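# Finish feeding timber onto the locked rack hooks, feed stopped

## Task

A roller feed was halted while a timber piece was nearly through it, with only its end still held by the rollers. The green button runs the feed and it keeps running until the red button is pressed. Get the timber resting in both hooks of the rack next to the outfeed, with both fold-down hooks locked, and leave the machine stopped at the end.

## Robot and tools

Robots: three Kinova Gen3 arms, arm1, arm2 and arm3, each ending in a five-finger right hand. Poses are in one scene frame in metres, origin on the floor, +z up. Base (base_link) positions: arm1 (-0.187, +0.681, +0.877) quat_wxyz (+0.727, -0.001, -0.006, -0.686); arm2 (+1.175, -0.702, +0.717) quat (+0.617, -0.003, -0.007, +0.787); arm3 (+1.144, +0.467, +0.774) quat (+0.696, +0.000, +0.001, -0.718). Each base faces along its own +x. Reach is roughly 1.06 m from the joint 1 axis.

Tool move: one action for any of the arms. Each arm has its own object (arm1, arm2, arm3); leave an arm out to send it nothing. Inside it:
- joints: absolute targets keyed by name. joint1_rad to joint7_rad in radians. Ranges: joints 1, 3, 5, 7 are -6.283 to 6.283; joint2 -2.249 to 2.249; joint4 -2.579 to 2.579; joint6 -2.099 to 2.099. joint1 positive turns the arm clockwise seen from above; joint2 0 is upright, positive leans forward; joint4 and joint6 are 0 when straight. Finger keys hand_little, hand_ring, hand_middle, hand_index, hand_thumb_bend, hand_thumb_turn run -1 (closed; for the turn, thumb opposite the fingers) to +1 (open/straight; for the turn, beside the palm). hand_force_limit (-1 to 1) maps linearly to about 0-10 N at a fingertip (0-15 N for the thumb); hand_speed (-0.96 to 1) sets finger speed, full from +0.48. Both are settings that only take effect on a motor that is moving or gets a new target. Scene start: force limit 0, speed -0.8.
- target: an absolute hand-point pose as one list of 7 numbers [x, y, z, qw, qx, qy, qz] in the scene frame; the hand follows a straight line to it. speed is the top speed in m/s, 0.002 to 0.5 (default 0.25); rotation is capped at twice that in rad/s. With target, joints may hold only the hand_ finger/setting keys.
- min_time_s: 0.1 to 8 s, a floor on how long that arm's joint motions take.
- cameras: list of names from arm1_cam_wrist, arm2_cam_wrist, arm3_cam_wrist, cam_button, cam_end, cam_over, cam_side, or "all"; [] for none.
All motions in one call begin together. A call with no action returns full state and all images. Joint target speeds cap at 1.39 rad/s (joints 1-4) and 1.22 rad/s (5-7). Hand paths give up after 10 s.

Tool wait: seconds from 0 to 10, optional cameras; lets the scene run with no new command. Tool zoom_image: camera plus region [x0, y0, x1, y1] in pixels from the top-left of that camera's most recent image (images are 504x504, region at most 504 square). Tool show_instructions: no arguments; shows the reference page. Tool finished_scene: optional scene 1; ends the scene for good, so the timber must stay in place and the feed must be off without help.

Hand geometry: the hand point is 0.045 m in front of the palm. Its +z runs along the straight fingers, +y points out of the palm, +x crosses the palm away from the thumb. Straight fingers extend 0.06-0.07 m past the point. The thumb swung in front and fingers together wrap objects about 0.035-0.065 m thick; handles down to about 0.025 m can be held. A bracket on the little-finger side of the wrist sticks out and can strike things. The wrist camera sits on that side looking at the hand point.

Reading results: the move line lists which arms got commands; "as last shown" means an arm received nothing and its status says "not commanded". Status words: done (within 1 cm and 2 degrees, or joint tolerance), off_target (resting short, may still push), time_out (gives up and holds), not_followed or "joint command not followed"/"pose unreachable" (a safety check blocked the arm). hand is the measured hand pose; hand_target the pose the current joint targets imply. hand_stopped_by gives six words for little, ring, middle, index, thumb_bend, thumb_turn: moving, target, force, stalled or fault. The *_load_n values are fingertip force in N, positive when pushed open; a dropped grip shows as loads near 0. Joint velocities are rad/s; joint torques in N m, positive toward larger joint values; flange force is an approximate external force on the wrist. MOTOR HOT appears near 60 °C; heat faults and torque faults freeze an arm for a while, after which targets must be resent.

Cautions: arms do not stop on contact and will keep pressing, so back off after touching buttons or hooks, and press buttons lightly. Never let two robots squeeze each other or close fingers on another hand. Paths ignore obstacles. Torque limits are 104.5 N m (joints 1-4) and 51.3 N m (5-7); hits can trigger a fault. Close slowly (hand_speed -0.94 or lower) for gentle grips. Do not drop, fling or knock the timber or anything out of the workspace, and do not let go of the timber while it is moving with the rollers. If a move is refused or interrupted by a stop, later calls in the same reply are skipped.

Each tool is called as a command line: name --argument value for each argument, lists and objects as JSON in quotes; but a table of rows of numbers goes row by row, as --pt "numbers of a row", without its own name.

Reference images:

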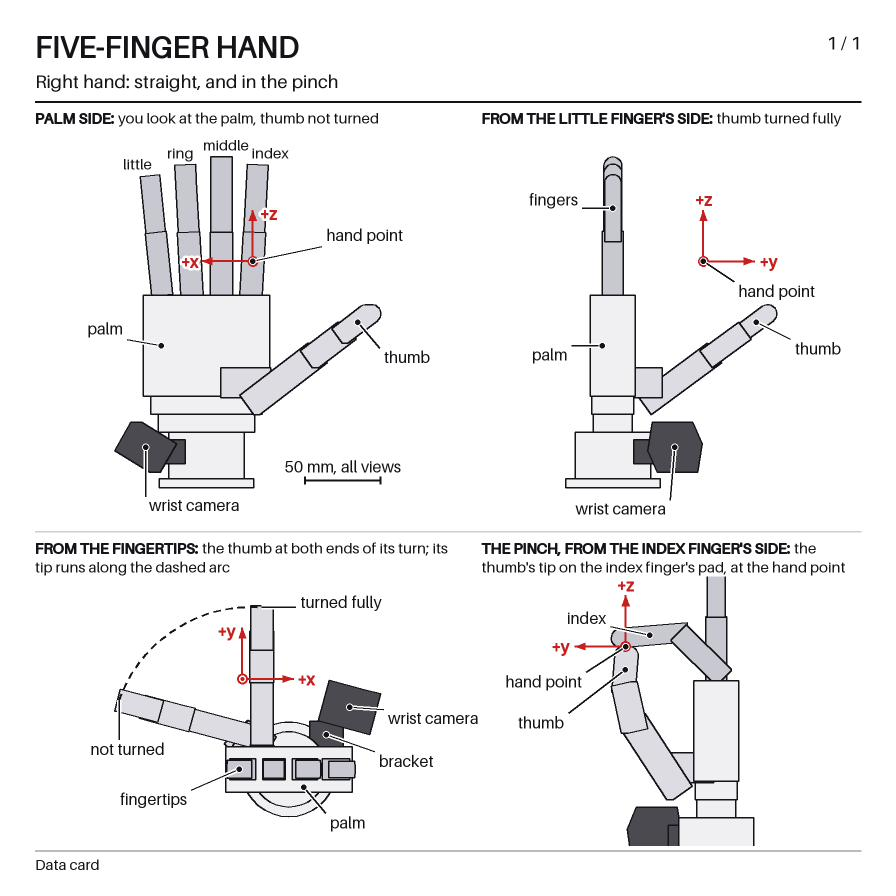

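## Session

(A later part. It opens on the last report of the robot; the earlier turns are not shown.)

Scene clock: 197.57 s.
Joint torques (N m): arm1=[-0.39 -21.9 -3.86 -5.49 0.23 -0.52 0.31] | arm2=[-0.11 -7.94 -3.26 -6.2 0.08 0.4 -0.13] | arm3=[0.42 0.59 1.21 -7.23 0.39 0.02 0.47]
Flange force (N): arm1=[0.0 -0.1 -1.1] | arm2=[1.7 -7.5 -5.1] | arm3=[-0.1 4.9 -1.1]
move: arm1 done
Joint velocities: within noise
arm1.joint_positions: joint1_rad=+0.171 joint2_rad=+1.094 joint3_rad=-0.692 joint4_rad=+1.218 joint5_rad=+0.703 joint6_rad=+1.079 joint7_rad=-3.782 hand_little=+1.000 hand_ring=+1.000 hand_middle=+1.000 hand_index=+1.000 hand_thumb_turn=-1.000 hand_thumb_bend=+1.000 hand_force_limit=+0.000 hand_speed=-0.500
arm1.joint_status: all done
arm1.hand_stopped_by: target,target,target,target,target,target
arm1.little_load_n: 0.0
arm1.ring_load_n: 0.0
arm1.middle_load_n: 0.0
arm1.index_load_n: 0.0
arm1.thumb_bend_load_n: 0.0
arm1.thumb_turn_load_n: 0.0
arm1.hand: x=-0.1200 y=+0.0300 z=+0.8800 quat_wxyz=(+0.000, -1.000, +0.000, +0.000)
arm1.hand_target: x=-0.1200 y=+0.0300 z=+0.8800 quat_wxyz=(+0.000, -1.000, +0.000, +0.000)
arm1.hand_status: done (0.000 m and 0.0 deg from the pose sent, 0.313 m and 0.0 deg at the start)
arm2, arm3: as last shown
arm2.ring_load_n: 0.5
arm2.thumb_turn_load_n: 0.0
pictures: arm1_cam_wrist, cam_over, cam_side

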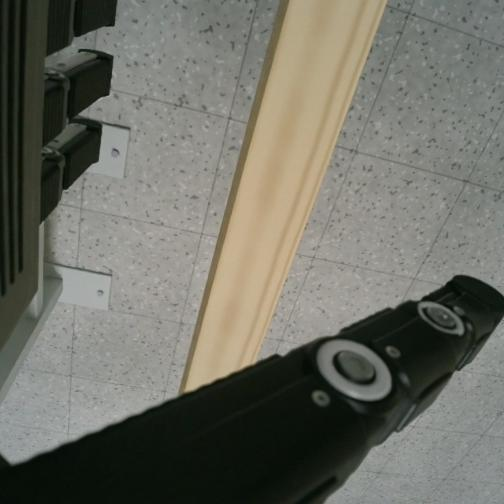

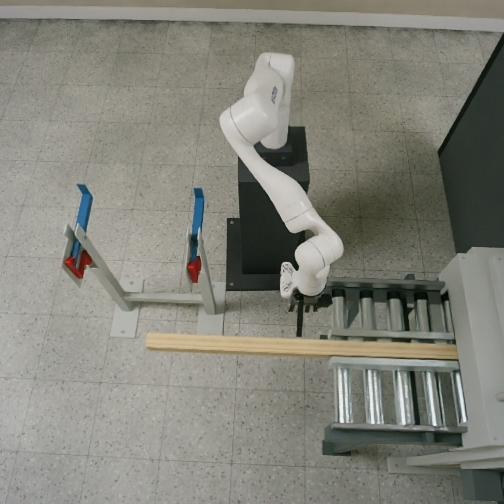

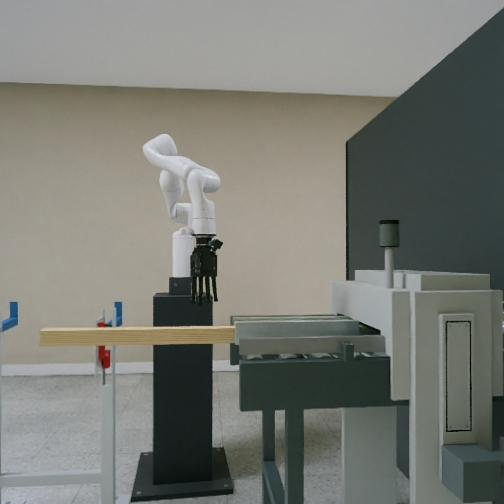

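move --arm1 '{"target": [-0.12, -0.007, 0.80, 0, 1, 0, 0], "speed": 0.1}' --cameras '["cam_over", "cam_side", "arm1_cam_wrist"]'

zoom_image --camera "cam_over" --region '[240, 270, 360, 390]'

zoom_image --camera "cam_side" --region '[160, 240, 280, 360]'

Scene clock: 202.63 s.
Joint torques (N m): arm1=[-0.39 -23.7 -3.53 -5.13 0.24 -0.55 0.32] | arm2=[-0.1 -7.95 -3.25 -6.16 0.06 0.39 -0.13] | arm3=[0.41 0.58 1.24 -7.29 0.43 0.05 0.44]
Flange force (N): arm1=[0.2 0.8 -0.9] | arm2=[1.7 -7.3 -5.1] | arm3=[0.0 5.0 -0.8]
move: arm1 done
Joint velocities: within noise
arm1.joint_positions: joint1_rad=+0.125 joint2_rad=+1.282 joint3_rad=-0.655 joint4_rad=+1.030 joint5_rad=+0.743 joint6_rad=+1.053 joint7_rad=-3.724 hand_little=+1.000 hand_ring=+1.000 hand_middle=+1.000 hand_index=+1.000 hand_thumb_turn=-1.000 hand_thumb_bend=+1.000 hand_force_limit=+0.000 hand_speed=-0.500
arm1.joint_status: not commanded
arm1.hand_stopped_by: target,target,target,target,target,target
arm1.little_load_n: 0.5
arm1.ring_load_n: 0.0
arm1.middle_load_n: 0.0
arm1.index_load_n: 0.0
arm1.thumb_bend_load_n: 0.0
arm1.thumb_turn_load_n: 0.0
arm1.hand: x=-0.1200 y=-0.0070 z=+0.8000 quat_wxyz=(+0.000, -1.000, +0.000, +0.000)
arm1.hand_target: x=-0.1200 y=-0.0070 z=+0.8000 quat_wxyz=(+0.000, -1.000, +0.000, +0.000)
arm1.hand_status: done (0.000 m and 0.0 deg from the pose sent, 0.088 m and 0.0 deg at the start)
arm2, arm3: as last shown
arm2.ring_load_n: 0.0
pictures: arm1_cam_wrist, cam_over, cam_side

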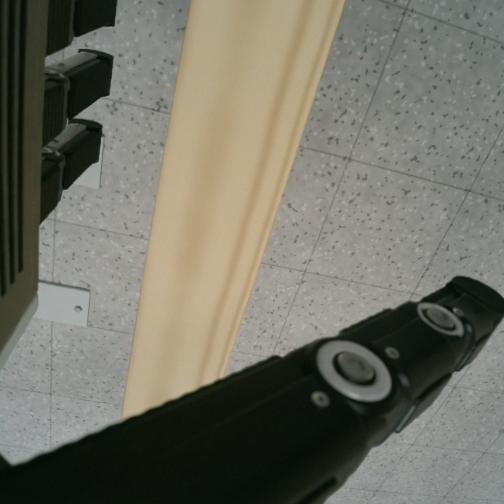

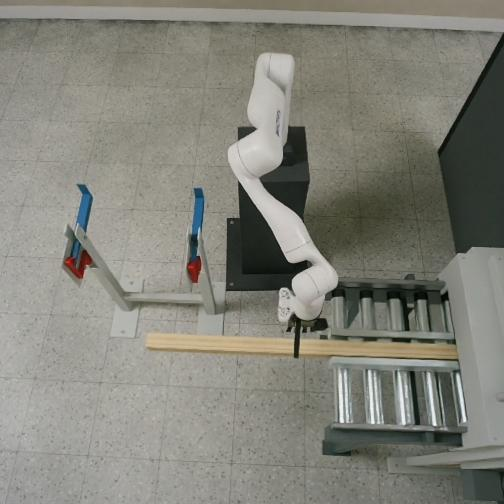

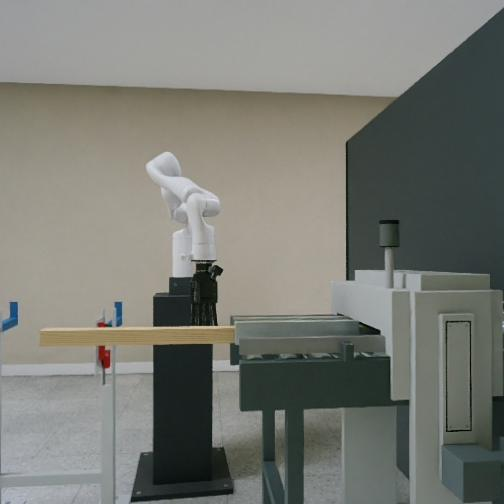

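Scaled by 4.200 from the camera's image (finer frame: 720x720).

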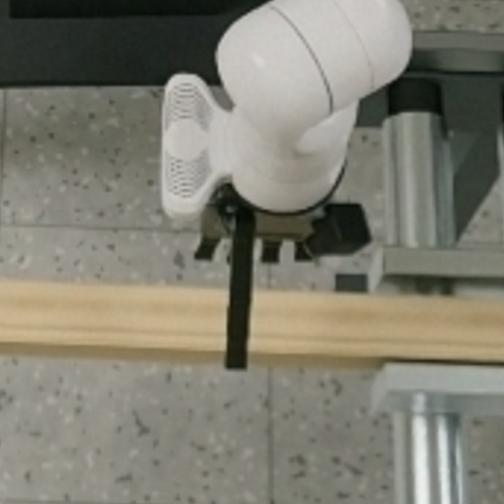

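Scaled by 4.200 from the camera's image (finer frame: 720x720).

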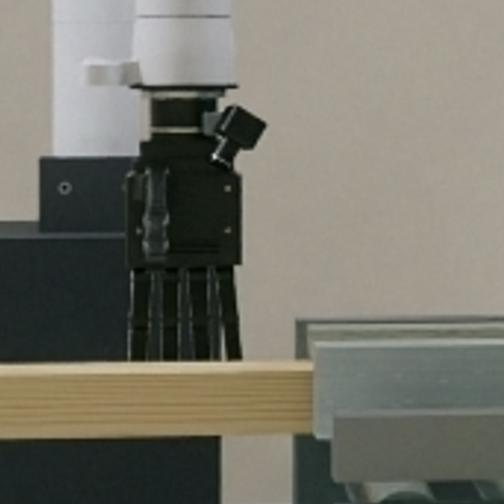

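move --arm1 '{"target": [-0.12, -0.007, 0.74, 0, 1, 0, 0], "speed": 0.06}'

move --arm1 '{"target": [-0.12, -0.007, 0.712, 0, 1, 0, 0], "speed": 0.05}' --cameras '["cam_over", "cam_side", "arm1_cam_wrist", "cam_end"]'

zoom_image --camera "cam_over" --region '[240, 270, 360, 390]'

zoom_image --camera "cam_side" --region '[160, 270, 280, 390]'

Scene clock: 205.03 s.
Joint torques (N m): arm1=[-0.36 -23.98 -3.38 -4.86 0.21 -0.54 0.34] | arm2=[-0.09 -7.95 -3.27 -6.16 0.08 0.39 -0.13] | arm3=[0.33 0.53 1.21 -7.28 0.4 0.03 0.46]
Flange force (N): arm1=[0.2 0.4 -0.8] | arm2=[1.7 -7.3 -5.1] | arm3=[-0.2 5.0 -0.9]
move: arm1 done
Joint velocities: within noise
arm1.joint_positions: joint1_rad=+0.111 joint2_rad=+1.383 joint3_rad=-0.628 joint4_rad=+0.994 joint5_rad=+0.774 joint6_rad=+0.983 joint7_rad=-3.728 hand_little=+1.000 hand_ring=+1.000 hand_middle=+1.000 hand_index=+1.000 hand_thumb_turn=-1.000 hand_thumb_bend=+1.000 hand_force_limit=+0.000 hand_speed=-0.500
arm1.joint_status: not commanded
arm1.hand_stopped_by: target,target,target,target,target,target
arm1.little_load_n: 0.0
arm1.ring_load_n: 0.0
arm1.middle_load_n: 0.0
arm1.index_load_n: -0.5
arm1.thumb_bend_load_n: 0.0
arm1.thumb_turn_load_n: 0.0
arm1.hand: x=-0.1200 y=-0.0070 z=+0.7400 quat_wxyz=(+0.000, -1.000, +0.000, +0.000)
arm1.hand_target: x=-0.1200 y=-0.0070 z=+0.7400 quat_wxyz=(+0.000, -1.000, +0.000, +0.000)
arm1.hand_status: done (0.000 m and 0.0 deg from the pose sent, 0.060 m and 0.0 deg at the start)
arm2, arm3: as last shown
pictures: none

Scene clock: 206.10 s.
Joint torques (N m): arm1=[-0.47 -24 -3.26 -4.66 0.18 -0.54 0.31] | arm2=[-0.06 -7.92 -3.26 -6.21 0.07 0.39 -0.06] | arm3=[0.36 0.59 1.22 -7.25 0.38 0.02 0.47]
Flange force (N): arm1=[0.0 0.6 -0.8] | arm2=[2.0 -7.3 -5.0] | arm3=[-0.1 5.0 -1.0]
move: arm1 done
Joint velocities: within noise
arm1.joint_positions: joint1_rad=+0.103 joint2_rad=+1.434 joint3_rad=-0.618 joint4_rad=+0.966 joint5_rad=+0.787 joint6_rad=+0.956 joint7_rad=-3.725 hand_little=+1.000 hand_ring=+1.000 hand_middle=+1.000 hand_index=+1.000 hand_thumb_turn=-1.000 hand_thumb_bend=+1.000 hand_force_limit=+0.000 hand_speed=-0.500
arm1.joint_status: not commanded
arm1.hand_stopped_by: target,target,target,target,target,target
arm1.little_load_n: 0.0
arm1.ring_load_n: 0.0
arm1.middle_load_n: 0.0
arm1.index_load_n: 0.0
arm1.thumb_bend_load_n: 0.0
arm1.thumb_turn_load_n: 0.0
arm1.hand: x=-0.1200 y=-0.0070 z=+0.7120 quat_wxyz=(+0.000, -1.000, +0.000, +0.000)
arm1.hand_target: x=-0.1200 y=-0.0070 z=+0.7120 quat_wxyz=(+0.000, -1.000, +0.000, +0.000)
arm1.hand_status: done (0.000 m and 0.0 deg from the pose sent, 0.028 m and 0.0 deg at the start)
arm2, arm3: as last shown
pictures: arm1_cam_wrist, cam_end, cam_over, cam_side

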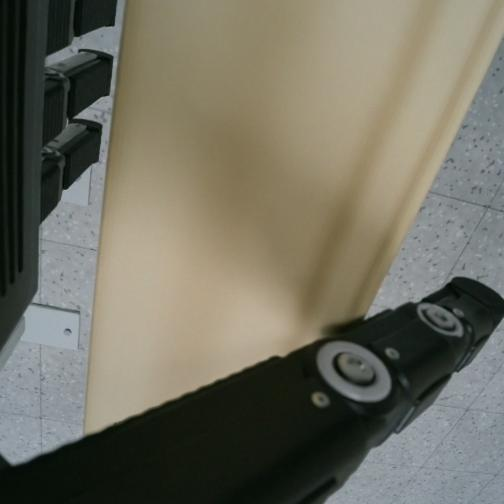

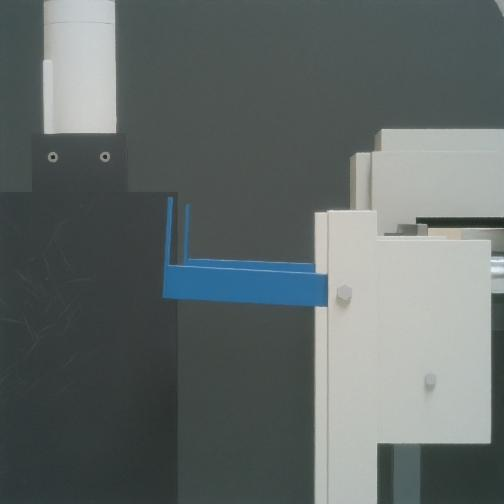

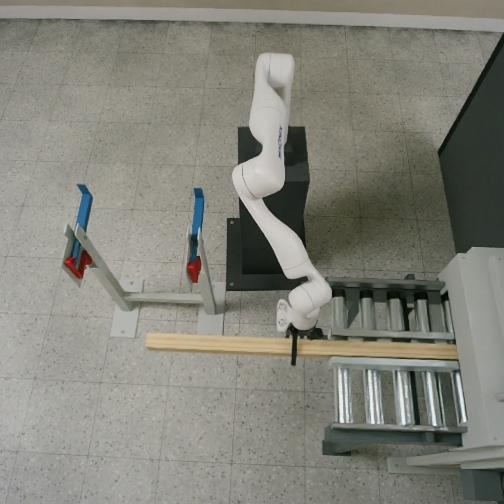

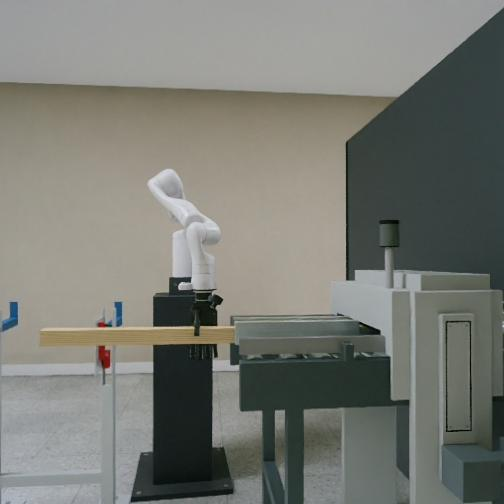

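Scaled by 4.200 from the camera's image (finer frame: 720x720).

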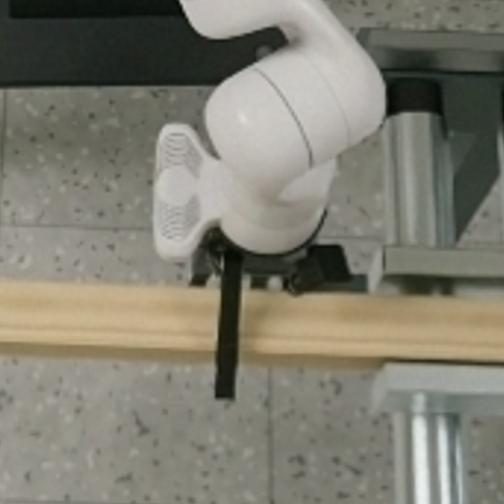

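Scaled by 4.200 from the camera's image (finer frame: 720x720).

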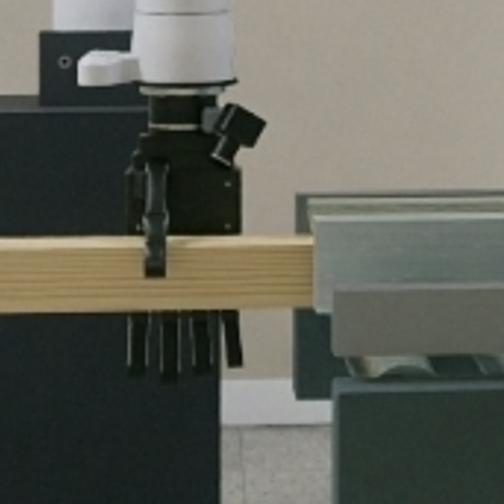

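move --arm1 '{"joints": {"hand_force_limit": -0.7, "hand_speed": -0.85, "hand_little": 0.1, "hand_ring": 0.1, "hand_middle": 0.1, "hand_index": 0.1}}' --cameras '["cam_side"]'

zoom_image --camera "cam_side" --region '[160, 270, 280, 390]'

Scene clock: 209.70 s.
Joint torques (N m): arm1=[-0.35 -24.03 -3.31 -4.68 0.22 -0.51 0.25] | arm2=[-0.08 -7.95 -3.25 -6.16 0.07 0.39 -0.11] | arm3=[0.38 0.57 1.21 -7.27 0.4 0 0.48]
Flange force (N): arm1=[0.2 0.7 -0.7] | arm2=[1.7 -7.2 -5.1] | arm3=[-0.1 5.0 -1.0]
move: arm1 done
Joint velocities: within noise
arm1.joint_positions: joint1_rad=+0.103 joint2_rad=+1.434 joint3_rad=-0.618 joint4_rad=+0.966 joint5_rad=+0.787 joint6_rad=+0.956 joint7_rad=-3.725 hand_little=+0.100 hand_ring=+0.100 hand_middle=+0.100 hand_index=+0.100 hand_thumb_turn=-1.000 hand_thumb_bend=+1.000 hand_force_limit=-0.700 hand_speed=-0.850
arm1.joint_status: all done
arm1.hand_stopped_by: target,target,target,target,target,target
arm1.little_load_n: 0.0
arm1.ring_load_n: 0.0
arm1.middle_load_n: 0.0
arm1.index_load_n: 0.0
arm1.thumb_bend_load_n: 0.0
arm1.thumb_turn_load_n: 0.0
arm1.hand: x=-0.1200 y=-0.0070 z=+0.7120 quat_wxyz=(+0.000, -1.000, +0.000, +0.000)
arm1.hand_target: x=-0.1200 y=-0.0070 z=+0.7120 quat_wxyz=(+0.000, -1.000, +0.000, +0.000)
arm1.hand_status: not commanded
arm2, arm3: as last shown
arm3.index_load_n: -0.5

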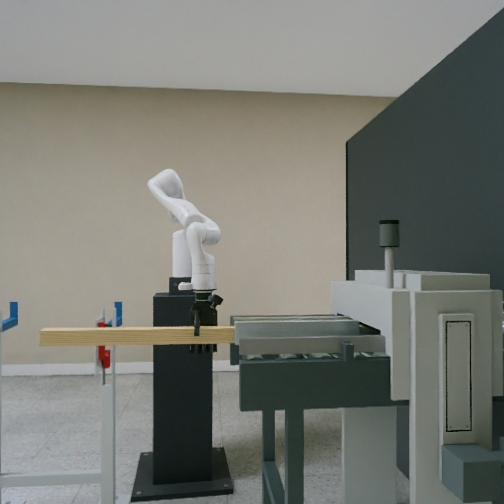

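Scaled by 4.200 from the camera's image (finer frame: 720x720).

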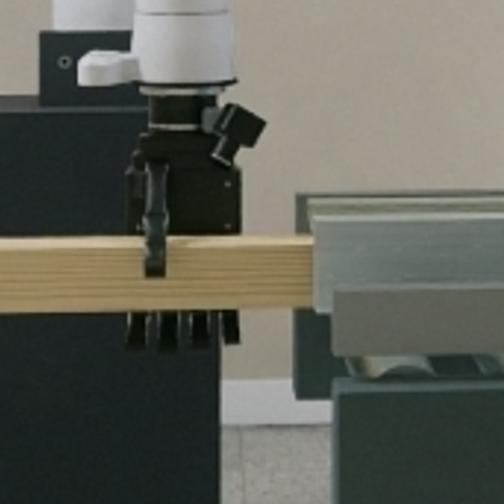

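move --arm1 '{"joints": {"hand_force_limit": -0.8, "hand_speed": -0.94, "hand_little": -0.6, "hand_ring": -0.6, "hand_middle": -0.6, "hand_index": -0.6}}' --cameras '["cam_side", "cam_over"]'

zoom_image --camera "cam_side" --region '[160, 270, 280, 390]'

Scene clock: 213.97 s.
Joint torques (N m): arm1=[-0.28 -25.78 -3.61 -5.25 0.3 -0.63 0.25] | arm2=[-0.07 -7.96 -3.27 -6.14 0.09 0.4 -0.12] | arm3=[0.37 0.58 1.19 -7.27 0.4 0.02 0.46]
Flange force (N): arm1=[0.3 0.9 1.9] | arm2=[1.7 -7.2 -5.1] | arm3=[-0.1 4.9 -0.9]
move: arm1 off_target
Joint velocities: within noise
arm1.joint_positions: joint1_rad=+0.103 joint2_rad=+1.434 joint3_rad=-0.618 joint4_rad=+0.966 joint5_rad=+0.787 joint6_rad=+0.956 joint7_rad=-3.725 hand_little=-0.238 hand_ring=-0.227 hand_middle=-0.221 hand_index=-0.227 hand_thumb_turn=-1.000 hand_thumb_bend=+1.000 hand_force_limit=-0.800 hand_speed=-0.940
arm1.joint_status: hand_little off_target (ended at -0.238, target -0.600); hand_ring off_target (ended at -0.227, target -0.600); hand_middle off_target (ended at -0.221, target -0.600); hand_index off_target (ended at -0.227, target -0.600); the others done
arm1.hand_stopped_by: force,force,force,force,target,target
arm1.little_load_n: 1.5
arm1.ring_load_n: 1.5
arm1.middle_load_n: 0.0
arm1.index_load_n: 0.5
arm1.thumb_bend_load_n: -0.5
arm1.thumb_turn_load_n: 0.0
arm1.hand: x=-0.1200 y=-0.0070 z=+0.7120 quat_wxyz=(+0.000, -1.000, +0.000, +0.000)
arm1.hand_target: x=-0.1200 y=-0.0070 z=+0.7120 quat_wxyz=(+0.000, -1.000, +0.000, +0.000)
arm1.hand_status: not commanded
arm2, arm3: as last shown
arm3.index_load_n: 0.0
pictures: cam_over, cam_side

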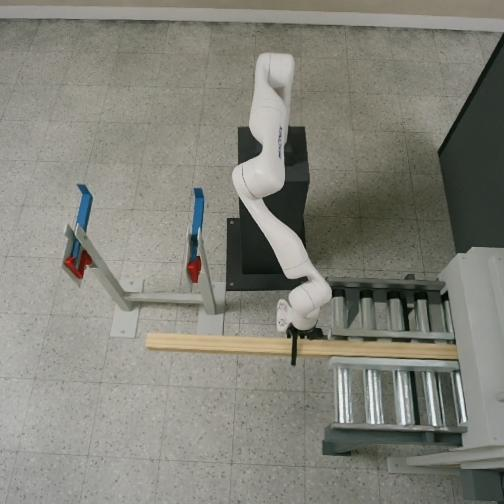

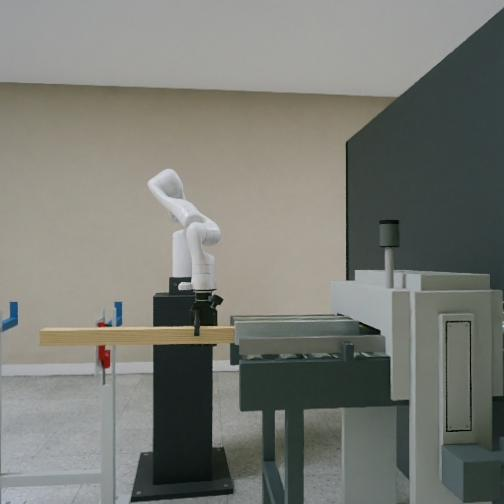

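Scaled by 4.200 from the camera's image (finer frame: 720x720).

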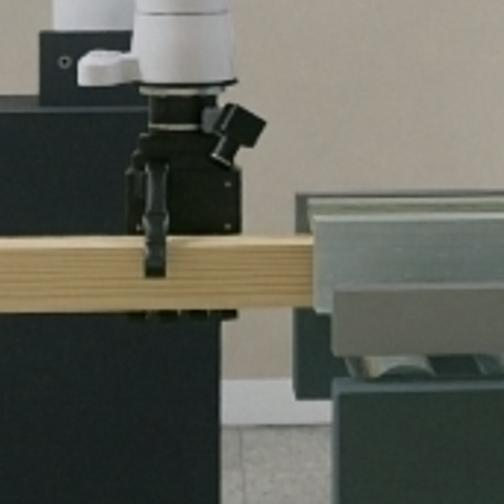

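move --arm2 '{"target": [0.9293, -0.3566, 0.89, 0, 0.4966, -0.868, 0], "speed": 0.1}' --cameras '["cam_button"]'

zoom_image --camera "cam_button" --region '[120, 200, 300, 380]'

Scene clock: 216.27 s.
Joint torques (N m): arm1=[-0.24 -25.69 -3.59 -5.14 0.28 -0.59 0.3] | arm2=[-0.11 -6.83 -2.96 -5.86 0.07 0.38 -0.1] | arm3=[0.42 0.6 1.2 -7.28 0.37 0.06 0.47]
Flange force (N): arm1=[0.5 1.2 1.9] | arm2=[2.5 -7.1 -5.8] | arm3=[-0.1 4.9 -0.8]
move: arm2 done
Joint velocities: within noise
arm1, arm3: as last shown
arm1.thumb_bend_load_n: 0.0
arm2.joint_positions: joint1_rad=+0.409 joint2_rad=+0.470 joint3_rad=-1.151 joint4_rad=+1.955 joint5_rad=+0.486 joint6_rad=+1.031 joint7_rad=-3.303 hand_little=-0.900 hand_ring=-0.900 hand_middle=-0.900 hand_index=+1.000 hand_thumb_turn=+1.000 hand_thumb_bend=+1.000 hand_force_limit=+0.000 hand_speed=-0.500
arm2.joint_status: not commanded
arm2.hand_stopped_by: target,target,target,target,target,target
arm2.little_load_n: 0.0
arm2.ring_load_n: 0.0
arm2.middle_load_n: 0.0
arm2.index_load_n: 0.0
arm2.thumb_bend_load_n: 0.0
arm2.thumb_turn_load_n: 0.0
arm2.hand: x=+0.9293 y=-0.3566 z=+0.8900 quat_wxyz=(+0.000, +0.497, -0.868, +0.000)
arm2.hand_target: x=+0.9293 y=-0.3566 z=+0.8900 quat_wxyz=(+0.000, +0.497, -0.868, +0.000)
arm2.hand_status: done (0.000 m and 0.0 deg from the pose sent, 0.057 m and 0.0 deg at the start)
arm3.thumb_bend_load_n: -0.5

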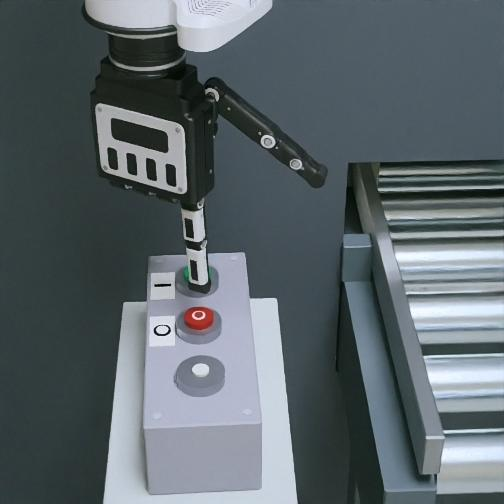

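Scaled by 2.800 from the camera's image (finer frame: 720x720).

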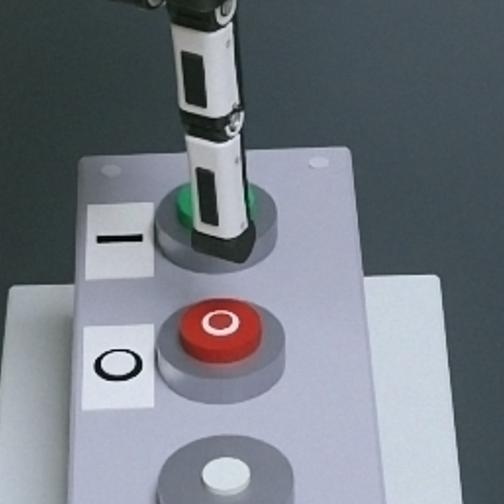

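move --arm2 '{"target": [0.9293, -0.3566, 0.874, 0, 0.4966, -0.868, 0], "speed": 0.05}' --cameras '["cam_button"]'

zoom_image --camera "cam_button" --region '[120, 200, 300, 380]'

Scene clock: 218.10 s.
Joint torques (N m): arm1=[-0.33 -25.74 -3.54 -5.2 0.25 -0.62 0.26] | arm2=[-0.09 -7.16 -3 -5.57 0.08 0.4 -0.1] | arm3=[0.4 0.55 1.23 -7.23 0.36 0.04 0.47]
Flange force (N): arm1=[0.3 1.0 1.8] | arm2=[2.4 -6.7 -6.1] | arm3=[-0.2 5.0 -1.0]
move: arm2 done
Joint velocities: within noise
arm1: as last shown
arm1.little_load_n: 1.0
arm1.middle_load_n: 0.5
arm2.joint_positions: joint1_rad=+0.383 joint2_rad=+0.495 joint3_rad=-1.124 joint4_rad=+1.982 joint5_rad=+0.520 joint6_rad=+0.990 joint7_rad=-3.334 hand_little=-0.900 hand_ring=-0.900 hand_middle=-0.900 hand_index=+1.000 hand_thumb_turn=+1.000 hand_thumb_bend=+1.000 hand_force_limit=+0.000 hand_speed=-0.500
arm2.joint_status: not commanded
arm2.hand_stopped_by: target,target,target,target,target,target
arm2.little_load_n: 0.0
arm2.ring_load_n: 0.0
arm2.middle_load_n: 0.0
arm2.index_load_n: 0.0
arm2.thumb_bend_load_n: 0.0
arm2.thumb_turn_load_n: 0.0
arm2.hand: x=+0.9293 y=-0.3566 z=+0.8740 quat_wxyz=(+0.000, +0.497, -0.868, +0.000)
arm2.hand_target: x=+0.9293 y=-0.3566 z=+0.8740 quat_wxyz=(+0.000, +0.497, -0.868, +0.000)
arm2.hand_status: done (0.000 m and 0.0 deg from the pose sent, 0.016 m and 0.0 deg at the start)
arm3.joint_positions: joint1_rad=+0.362 joint2_rad=-0.482 joint3_rad=-0.168 joint4_rad=+1.635 joint5_rad=-0.061 joint6_rad=+1.896 joint7_rad=-2.109 hand_little=+1.000 hand_ring=+1.000 hand_middle=+1.000 hand_index=+1.000 hand_thumb_turn=+1.000 hand_thumb_bend=+1.000 hand_force_limit=+0.000 hand_speed=-0.800
arm3.joint_status: not commanded
arm3.hand_stopped_by: target,target,target,target,target,target
arm3.little_load_n: 0.0
arm3.ring_load_n: 0.0
arm3.middle_load_n: 0.0
arm3.index_load_n: 0.0
arm3.thumb_bend_load_n: 0.0
arm3.thumb_turn_load_n: 0.0
arm3.hand: x=+1.1452 y=+0.2838 z=+1.2405 quat_wxyz=(-0.027, -0.917, -0.396, +0.034)
arm3.hand_target: x=+1.1452 y=+0.2838 z=+1.2405 quat_wxyz=(-0.027, -0.917, -0.396, +0.034)
arm3.hand_status: not commanded

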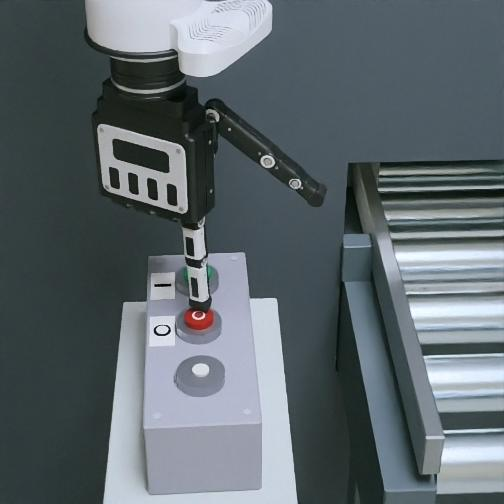

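Scaled by 2.800 from the camera's image (finer frame: 720x720).

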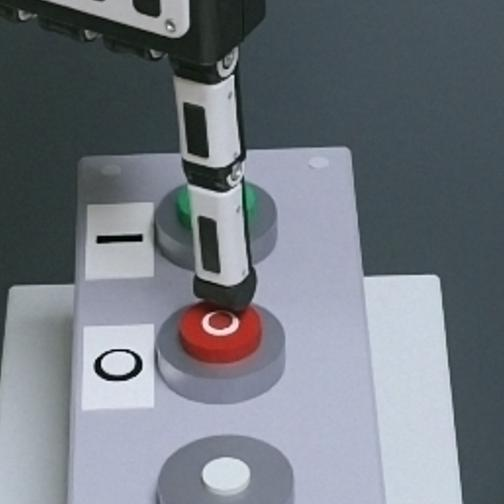

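move --arm2 '{"target": [0.9305, -0.3566, 0.869, 0, 0.4966, -0.868, 0], "speed": 0.03}'

move --arm2 '{"target": [0.9305, -0.3566, 0.866, 0, 0.4966, -0.868, 0], "speed": 0.03}' --cameras '["cam_button"]'

zoom_image --camera "cam_button" --region '[120, 200, 300, 380]'

Scene clock: 220.03 s.
Joint torques (N m): arm1=[-0.24 -25.77 -3.6 -5.18 0.25 -0.57 0.3] | arm2=[0.07 -6.38 -2.4 -4.8 0.18 0.43 -0.11] | arm3=[0.35 0.55 1.23 -7.25 0.39 0.03 0.48]
Flange force (N): arm1=[0.5 0.9 2.0] | arm2=[2.9 -6.7 -9.6] | arm3=[-0.1 5.1 -1.0]
move: arm2 done
Joint velocities: within noise
arm1, arm3: as last shown
arm1.middle_load_n: 0.0
arm2.joint_positions: joint1_rad=+0.379 joint2_rad=+0.502 joint3_rad=-1.116 joint4_rad=+1.992 joint5_rad=+0.531 joint6_rad=+0.976 joint7_rad=-3.341 hand_little=-0.900 hand_ring=-0.900 hand_middle=-0.900 hand_index=+1.000 hand_thumb_turn=+1.000 hand_thumb_bend=+1.000 hand_force_limit=+0.000 hand_speed=-0.500
arm2.joint_status: not commanded
arm2.hand_stopped_by: target,target,target,target,target,target
arm2.little_load_n: 0.0
arm2.ring_load_n: 0.0
arm2.middle_load_n: 0.0
arm2.index_load_n: -0.5
arm2.thumb_bend_load_n: 0.0
arm2.thumb_turn_load_n: 0.0
arm2.hand: x=+0.9305 y=-0.3566 z=+0.8690 quat_wxyz=(+0.000, +0.497, -0.868, +0.000)
arm2.hand_target: x=+0.9305 y=-0.3566 z=+0.8690 quat_wxyz=(+0.000, +0.497, -0.868, +0.000)
arm2.hand_status: done (0.000 m and 0.0 deg from the pose sent, 0.005 m and 0.0 deg at the start)
pictures: none

Scene clock: 221.00 s.
Joint torques (N m): arm1=[-0.36 -25.78 -3.65 -5.17 0.32 -0.6 0.28] | arm2=[0.09 -6.12 -2.26 -4.49 0.18 0.41 -0.11] | arm3=[0.37 0.59 1.24 -7.33 0.41 0.03 0.44]
Flange force (N): arm1=[0.3 1.1 1.9] | arm2=[2.9 -6.5 -10.9] | arm3=[0.0 4.9 -0.7]
move: arm2 done
Joint velocities: within noise
arm1, arm3: as last shown
arm2.joint_positions: joint1_rad=+0.374 joint2_rad=+0.507 joint3_rad=-1.110 joint4_rad=+1.997 joint5_rad=+0.538 joint6_rad=+0.969 joint7_rad=-3.347 hand_little=-0.900 hand_ring=-0.900 hand_middle=-0.900 hand_index=+1.000 hand_thumb_turn=+1.000 hand_thumb_bend=+1.000 hand_force_limit=+0.000 hand_speed=-0.500
arm2.joint_status: not commanded
arm2.hand_stopped_by: target,target,target,target,target,target
arm2.little_load_n: 0.0
arm2.ring_load_n: 0.0
arm2.middle_load_n: 0.0
arm2.index_load_n: 0.0
arm2.thumb_bend_load_n: 0.0
arm2.thumb_turn_load_n: 0.0
arm2.hand: x=+0.9305 y=-0.3566 z=+0.8660 quat_wxyz=(+0.000, +0.497, -0.868, +0.000)
arm2.hand_target: x=+0.9305 y=-0.3566 z=+0.8660 quat_wxyz=(+0.000, +0.497, -0.868, +0.000)
arm2.hand_status: done (0.000 m and 0.0 deg from the pose sent, 0.003 m and 0.0 deg at the start)

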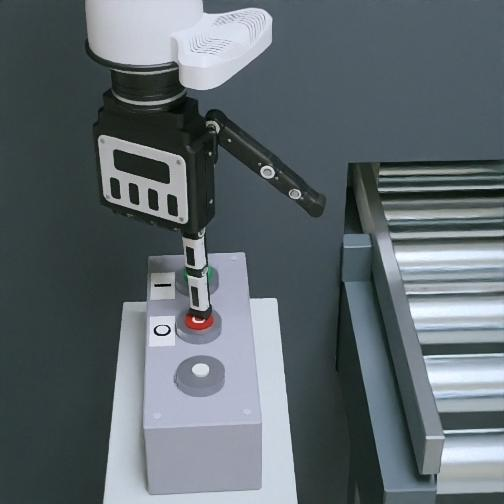

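Scaled by 2.800 from the camera's image (finer frame: 720x720).

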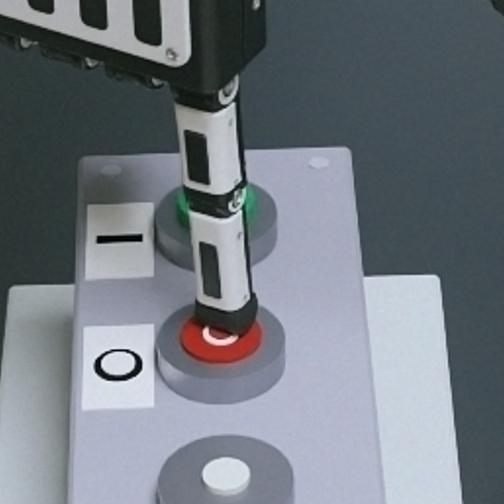

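move --arm2 '{"target": [0.9305, -0.3566, 0.8645, 0, 0.4966, -0.868, 0], "speed": 0.03}' --cameras '["cam_button"]'

zoom_image --camera "cam_button" --region '[120, 200, 300, 380]'

Scene clock: 222.90 s.
Joint torques (N m): arm1=[-0.29 -25.8 -3.61 -5.17 0.27 -0.62 0.27] | arm2=[0.17 -2.8 -0.78 -2.02 0.16 0.17 -0.11] | arm3=[0.39 0.57 1.29 -7.28 0.37 0.05 0.46]
Flange force (N): arm1=[0.4 1.3 2.0] | arm2=[3.5 -6.7 -23.4] | arm3=[0.0 5.1 -0.8]
move: arm2 done
Joint velocities: within noise
arm1, arm3: as last shown
arm1.little_load_n: 1.5
arm1.middle_load_n: 0.5
arm2.joint_positions: joint1_rad=+0.371 joint2_rad=+0.509 joint3_rad=-1.108 joint4_rad=+2.000 joint5_rad=+0.541 joint6_rad=+0.965 joint7_rad=-3.351 hand_little=-0.900 hand_ring=-0.900 hand_middle=-0.900 hand_index=+1.000 hand_thumb_turn=+1.000 hand_thumb_bend=+1.000 hand_force_limit=+0.000 hand_speed=-0.500
arm2.joint_status: not commanded
arm2.hand_stopped_by: target,target,target,target,target,target
arm2.little_load_n: 0.0
arm2.ring_load_n: 0.0
arm2.middle_load_n: 0.0
arm2.index_load_n: 0.0
arm2.thumb_bend_load_n: 0.0
arm2.thumb_turn_load_n: 0.0
arm2.hand: x=+0.9305 y=-0.3566 z=+0.8645 quat_wxyz=(+0.000, +0.497, -0.868, +0.000)
arm2.hand_target: x=+0.9305 y=-0.3566 z=+0.8645 quat_wxyz=(+0.000, +0.497, -0.868, +0.000)
arm2.hand_status: done (0.000 m and 0.0 deg from the pose sent, 0.002 m and 0.0 deg at the start)
arm3.thumb_bend_load_n: -0.5

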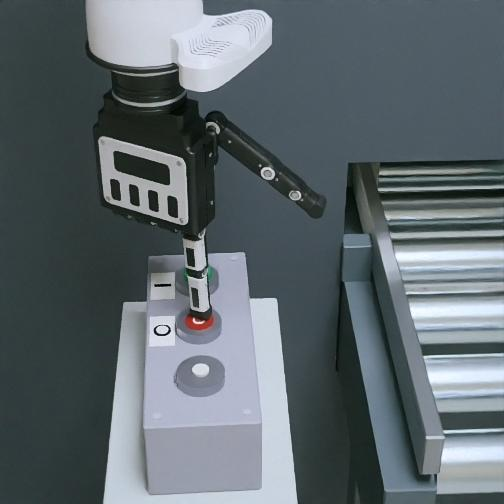

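Scaled by 2.800 from the camera's image (finer frame: 720x720).

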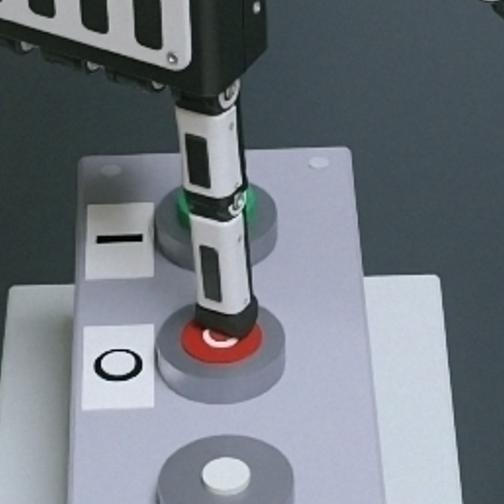

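move --arm2 '{"target": [0.9305, -0.3566, 0.89, 0, 0.4966, -0.868, 0], "speed": 0.1}' --arm1 '{"joints": {"hand_little": -0.15, "hand_ring": -0.15, "hand_middle": -0.15, "hand_index": -0.15}}'

move --arm2 '{"target": [0.877, -0.3566, 0.885, 0, 0.4966, -0.868, 0], "speed": 0.1}' --arm1 '{"target": [-0.23, -0.007, 0.712, 0, 1, 0, 0], "speed": 0.08}' --cameras '["cam_button", "cam_over", "cam_side", "arm1_cam_wrist"]'

zoom_image --camera "cam_button" --region '[120, 200, 300, 380]'

zoom_image --camera "cam_over" --region '[200, 270, 340, 390]'

Scene clock: 229.17 s.
Joint torques (N m): arm1=[-0.41 -24.04 -3.3 -4.63 0.22 -0.62 0.31] | arm2=[-0.08 -6.77 -2.97 -5.86 0.09 0.4 -0.12] | arm3=[0.4 0.58 1.21 -7.25 0.43 0.04 0.46]
Flange force (N): arm1=[0.2 1.1 -0.8] | arm2=[2.6 -7.0 -5.8] | arm3=[-0.1 5.0 -1.0]
move: arm1 done; arm2 done
Joint velocities: within noise
arm1.joint_positions: joint1_rad=+0.103 joint2_rad=+1.434 joint3_rad=-0.618 joint4_rad=+0.966 joint5_rad=+0.787 joint6_rad=+0.956 joint7_rad=-3.725 hand_little=-0.150 hand_ring=-0.150 hand_middle=-0.150 hand_index=-0.150 hand_thumb_turn=-1.000 hand_thumb_bend=+1.000 hand_force_limit=-0.800 hand_speed=-0.940
arm1.joint_status: all done
arm1.hand_stopped_by: target,target,target,target,target,target
arm1.little_load_n: 0.0
arm1.ring_load_n: 0.0
arm1.middle_load_n: 0.0
arm1.index_load_n: 0.0
arm1.thumb_bend_load_n: 0.0
arm1.thumb_turn_load_n: 0.0
arm1.hand: x=-0.1200 y=-0.0070 z=+0.7120 quat_wxyz=(+0.000, -1.000, +0.000, +0.000)
arm1.hand_target: x=-0.1200 y=-0.0070 z=+0.7120 quat_wxyz=(+0.000, -1.000, +0.000, +0.000)
arm1.hand_status: not commanded
arm2.joint_positions: joint1_rad=+0.414 joint2_rad=+0.468 joint3_rad=-1.151 joint4_rad=+1.957 joint5_rad=+0.485 joint6_rad=+1.030 joint7_rad=-3.299 hand_little=-0.900 hand_ring=-0.900 hand_middle=-0.900 hand_index=+1.000 hand_thumb_turn=+1.000 hand_thumb_bend=+1.000 hand_force_limit=+0.000 hand_speed=-0.500
arm2.joint_status: not commanded
arm2.hand_stopped_by: target,target,target,target,target,target
arm2.little_load_n: 0.0
arm2.ring_load_n: 0.0
arm2.middle_load_n: 0.0
arm2.index_load_n: 0.0
arm2.thumb_bend_load_n: 0.0
arm2.thumb_turn_load_n: 0.0
arm2.hand: x=+0.9305 y=-0.3566 z=+0.8900 quat_wxyz=(+0.000, +0.497, -0.868, +0.000)
arm2.hand_target: x=+0.9305 y=-0.3566 z=+0.8900 quat_wxyz=(+0.000, +0.497, -0.868, +0.000)
arm2.hand_status: done (0.000 m and 0.0 deg from the pose sent, 0.025 m and 0.0 deg at the start)
arm3: as last shown
arm3.thumb_bend_load_n: 0.0
pictures: none

Scene clock: 231.07 s.
Joint torques (N m): arm1=[-0.46 -23.78 -3.36 -4.56 0.18 -0.52 0.32] | arm2=[-0.11 -8.35 -3.35 -5.8 0.07 0.41 -0.1] | arm3=[0.35 0.58 1.21 -7.27 0.37 0.04 0.47]
Flange force (N): arm1=[0.0 0.4 -0.8] | arm2=[1.6 -6.9 -5.4] | arm3=[-0.1 5.0 -0.9]
move: arm1 done; arm2 done
Joint velocities: within noise
arm1.joint_positions: joint1_rad=+0.286 joint2_rad=+1.420 joint3_rad=-0.617 joint4_rad=+1.010 joint5_rad=+0.801 joint6_rad=+0.935 joint7_rad=-3.576 hand_little=-0.150 hand_ring=-0.150 hand_middle=-0.150 hand_index=-0.150 hand_thumb_turn=-1.000 hand_thumb_bend=+1.000 hand_force_limit=-0.800 hand_speed=-0.940
arm1.joint_status: not commanded
arm1.hand_stopped_by: target,target,target,target,target,target
arm1.little_load_n: 0.0
arm1.ring_load_n: 0.0
arm1.middle_load_n: 0.0
arm1.index_load_n: 0.0
arm1.thumb_bend_load_n: 0.0
arm1.thumb_turn_load_n: 0.0
arm1.hand: x=-0.2300 y=-0.0070 z=+0.7120 quat_wxyz=(+0.000, -1.000, +0.000, +0.000)
arm1.hand_target: x=-0.2300 y=-0.0070 z=+0.7120 quat_wxyz=(+0.000, -1.000, +0.000, +0.000)
arm1.hand_status: done (0.000 m and 0.0 deg from the pose sent, 0.110 m and 0.0 deg at the start)
arm2.joint_positions: joint1_rad=+0.221 joint2_rad=+0.536 joint3_rad=-1.093 joint4_rad=+1.866 joint5_rad=+0.529 joint6_rad=+1.065 joint7_rad=-3.424 hand_little=-0.900 hand_ring=-0.900 hand_middle=-0.900 hand_index=+1.000 hand_thumb_turn=+1.000 hand_thumb_bend=+1.000 hand_force_limit=+0.000 hand_speed=-0.500
arm2.joint_status: not commanded
arm2.hand_stopped_by: target,target,target,target,target,target
arm2.little_load_n: 0.0
arm2.ring_load_n: 0.0
arm2.middle_load_n: 0.0
arm2.index_load_n: 0.0
arm2.thumb_bend_load_n: 0.0
arm2.thumb_turn_load_n: 0.0
arm2.hand: x=+0.8770 y=-0.3566 z=+0.8850 quat_wxyz=(+0.000, +0.497, -0.868, +0.000)
arm2.hand_target: x=+0.8770 y=-0.3566 z=+0.8850 quat_wxyz=(+0.000, +0.497, -0.868, +0.000)
arm2.hand_status: done (0.000 m and 0.0 deg from the pose sent, 0.054 m and 0.0 deg at the start)
arm3: as last shown
arm3.index_load_n: -0.5
pictures: arm1_cam_wrist, cam_button, cam_over, cam_side

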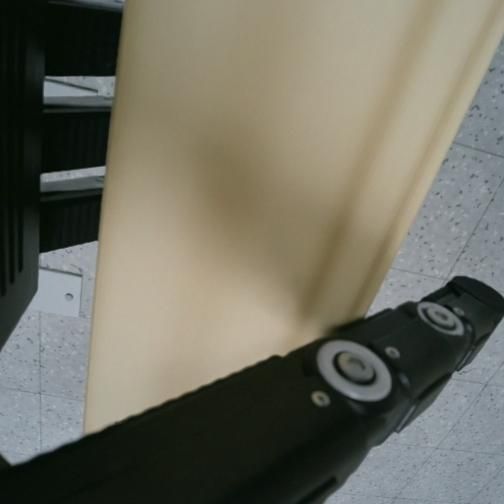

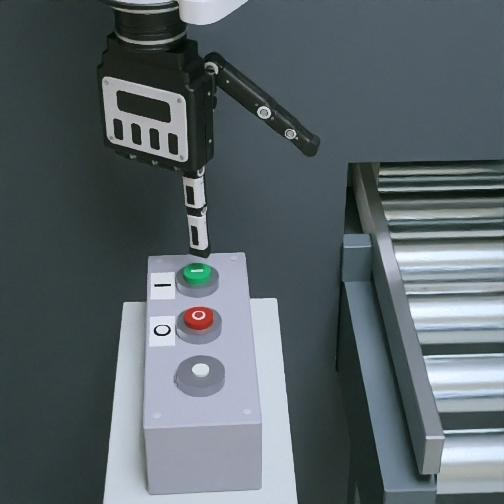

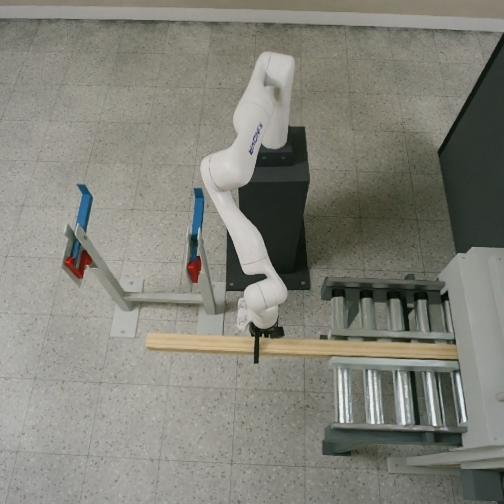

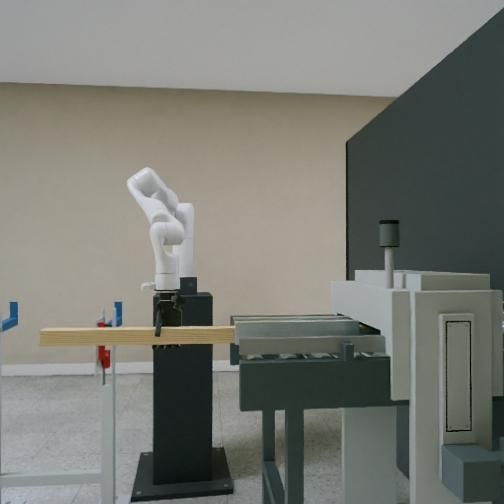

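Scaled by 2.800 from the camera's image (finer frame: 720x720).

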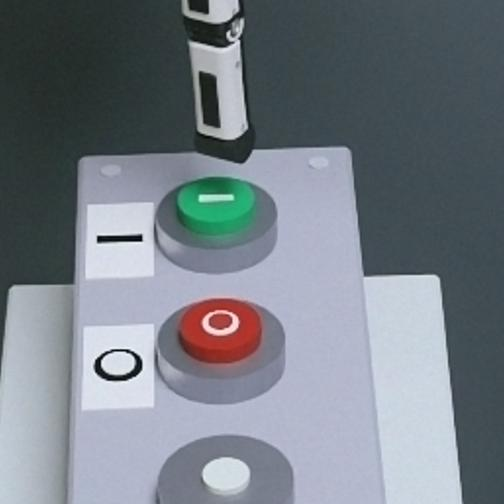

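Scaled by 3.600 from the camera's image (finer frame: 720x720).

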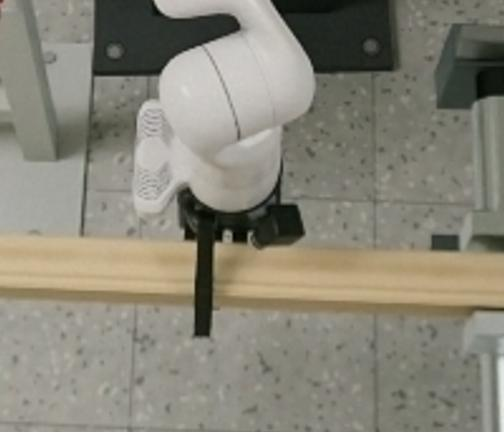

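move --arm1 '{"joints": {"hand_little": -0.5, "hand_ring": -0.5, "hand_middle": -0.5, "hand_index": -0.5, "hand_thumb_bend": 0.0}}' --arm2 '{"target": [0.874, -0.3586, 0.880, 0, 0.4966, -0.868, 0], "speed": 0.1}' --cameras '["cam_over", "cam_side"]'

zoom_image --camera "cam_side" --region '[120, 270, 240, 390]'

Scene clock: 236.80 s.
Joint torques (N m): arm1=[-0.46 -24.74 -3.68 -4.66 0.1 -0.46 0.26] | arm2=[-0.06 -8.43 -3.36 -5.72 0.11 0.39 -0.11] | arm3=[0.39 0.59 1.23 -7.29 0.4 0.05 0.48]
Flange force (N): arm1=[-0.1 1.3 1.1] | arm2=[1.6 -6.8 -5.7] | arm3=[0.0 5.0 -0.8]
move: arm1 off_target; arm2 done
Joint velocities: within noise
arm1.joint_positions: joint1_rad=+0.286 joint2_rad=+1.420 joint3_rad=-0.617 joint4_rad=+1.010 joint5_rad=+0.801 joint6_rad=+0.935 joint7_rad=-3.576 hand_little=-0.240 hand_ring=-0.228 hand_middle=-0.223 hand_index=-0.234 hand_thumb_turn=-1.000 hand_thumb_bend=+0.940 hand_force_limit=-0.800 hand_speed=-0.940
arm1.joint_status: hand_little off_target (ended at -0.240, target -0.500); hand_ring off_target (ended at -0.228, target -0.500); hand_middle off_target (ended at -0.223, target -0.500); hand_index off_target (ended at -0.234, target -0.500); hand_thumb_bend off_target (ended at +0.940, target +0.000)
arm1.hand_stopped_by: force,force,force,force,force,target
arm1.little_load_n: 1.0
arm1.ring_load_n: 1.5
arm1.middle_load_n: 0.0
arm1.index_load_n: 2.0
arm1.thumb_bend_load_n: 1.5
arm1.thumb_turn_load_n: 0.0
arm1.hand: x=-0.2300 y=-0.0070 z=+0.7120 quat_wxyz=(+0.000, -1.000, +0.000, +0.000)
arm1.hand_target: x=-0.2300 y=-0.0070 z=+0.7120 quat_wxyz=(+0.000, -1.000, +0.000, +0.000)
arm1.hand_status: not commanded
arm2.joint_positions: joint1_rad=+0.204 joint2_rad=+0.544 joint3_rad=-1.085 joint4_rad=+1.873 joint5_rad=+0.539 joint6_rad=+1.053 joint7_rad=-3.441 hand_little=-0.900 hand_ring=-0.900 hand_middle=-0.900 hand_index=+1.000 hand_thumb_turn=+1.000 hand_thumb_bend=+1.000 hand_force_limit=+0.000 hand_speed=-0.500
arm2.joint_status: not commanded
arm2.hand_stopped_by: target,target,target,target,target,target
arm2.little_load_n: 0.5
arm2.ring_load_n: 0.0
arm2.middle_load_n: 0.0
arm2.index_load_n: 0.0
arm2.thumb_bend_load_n: 0.0
arm2.thumb_turn_load_n: 0.0
arm2.hand: x=+0.8740 y=-0.3586 z=+0.8800 quat_wxyz=(+0.000, +0.497, -0.868, +0.000)
arm2.hand_target: x=+0.8740 y=-0.3586 z=+0.8800 quat_wxyz=(+0.000, +0.497, -0.868, +0.000)
arm2.hand_status: done (0.000 m and 0.0 deg from the pose sent, 0.006 m and 0.0 deg at the start)
arm3: as last shown
arm3.index_load_n: 0.0

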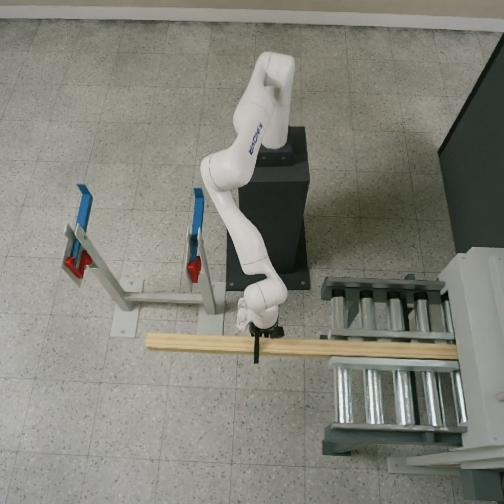

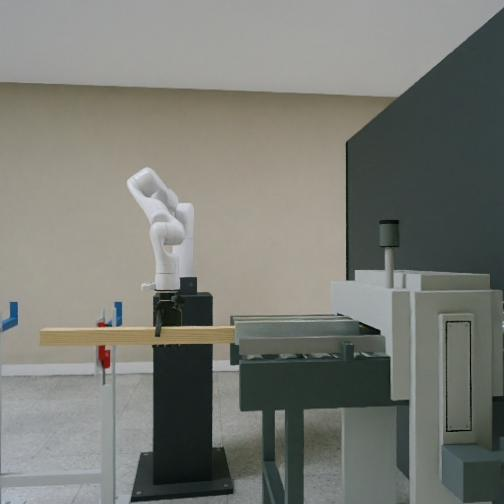

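Scaled by 4.200 from the camera's image (finer frame: 720x720).

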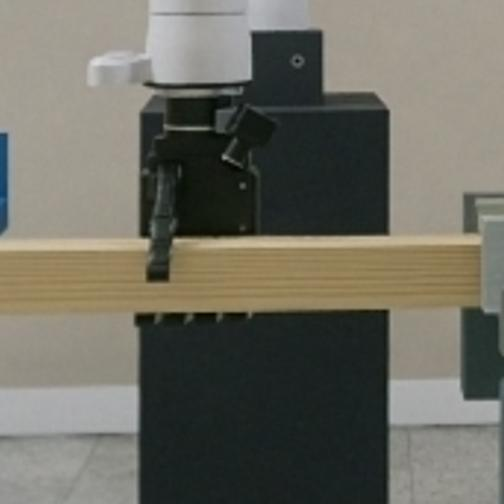

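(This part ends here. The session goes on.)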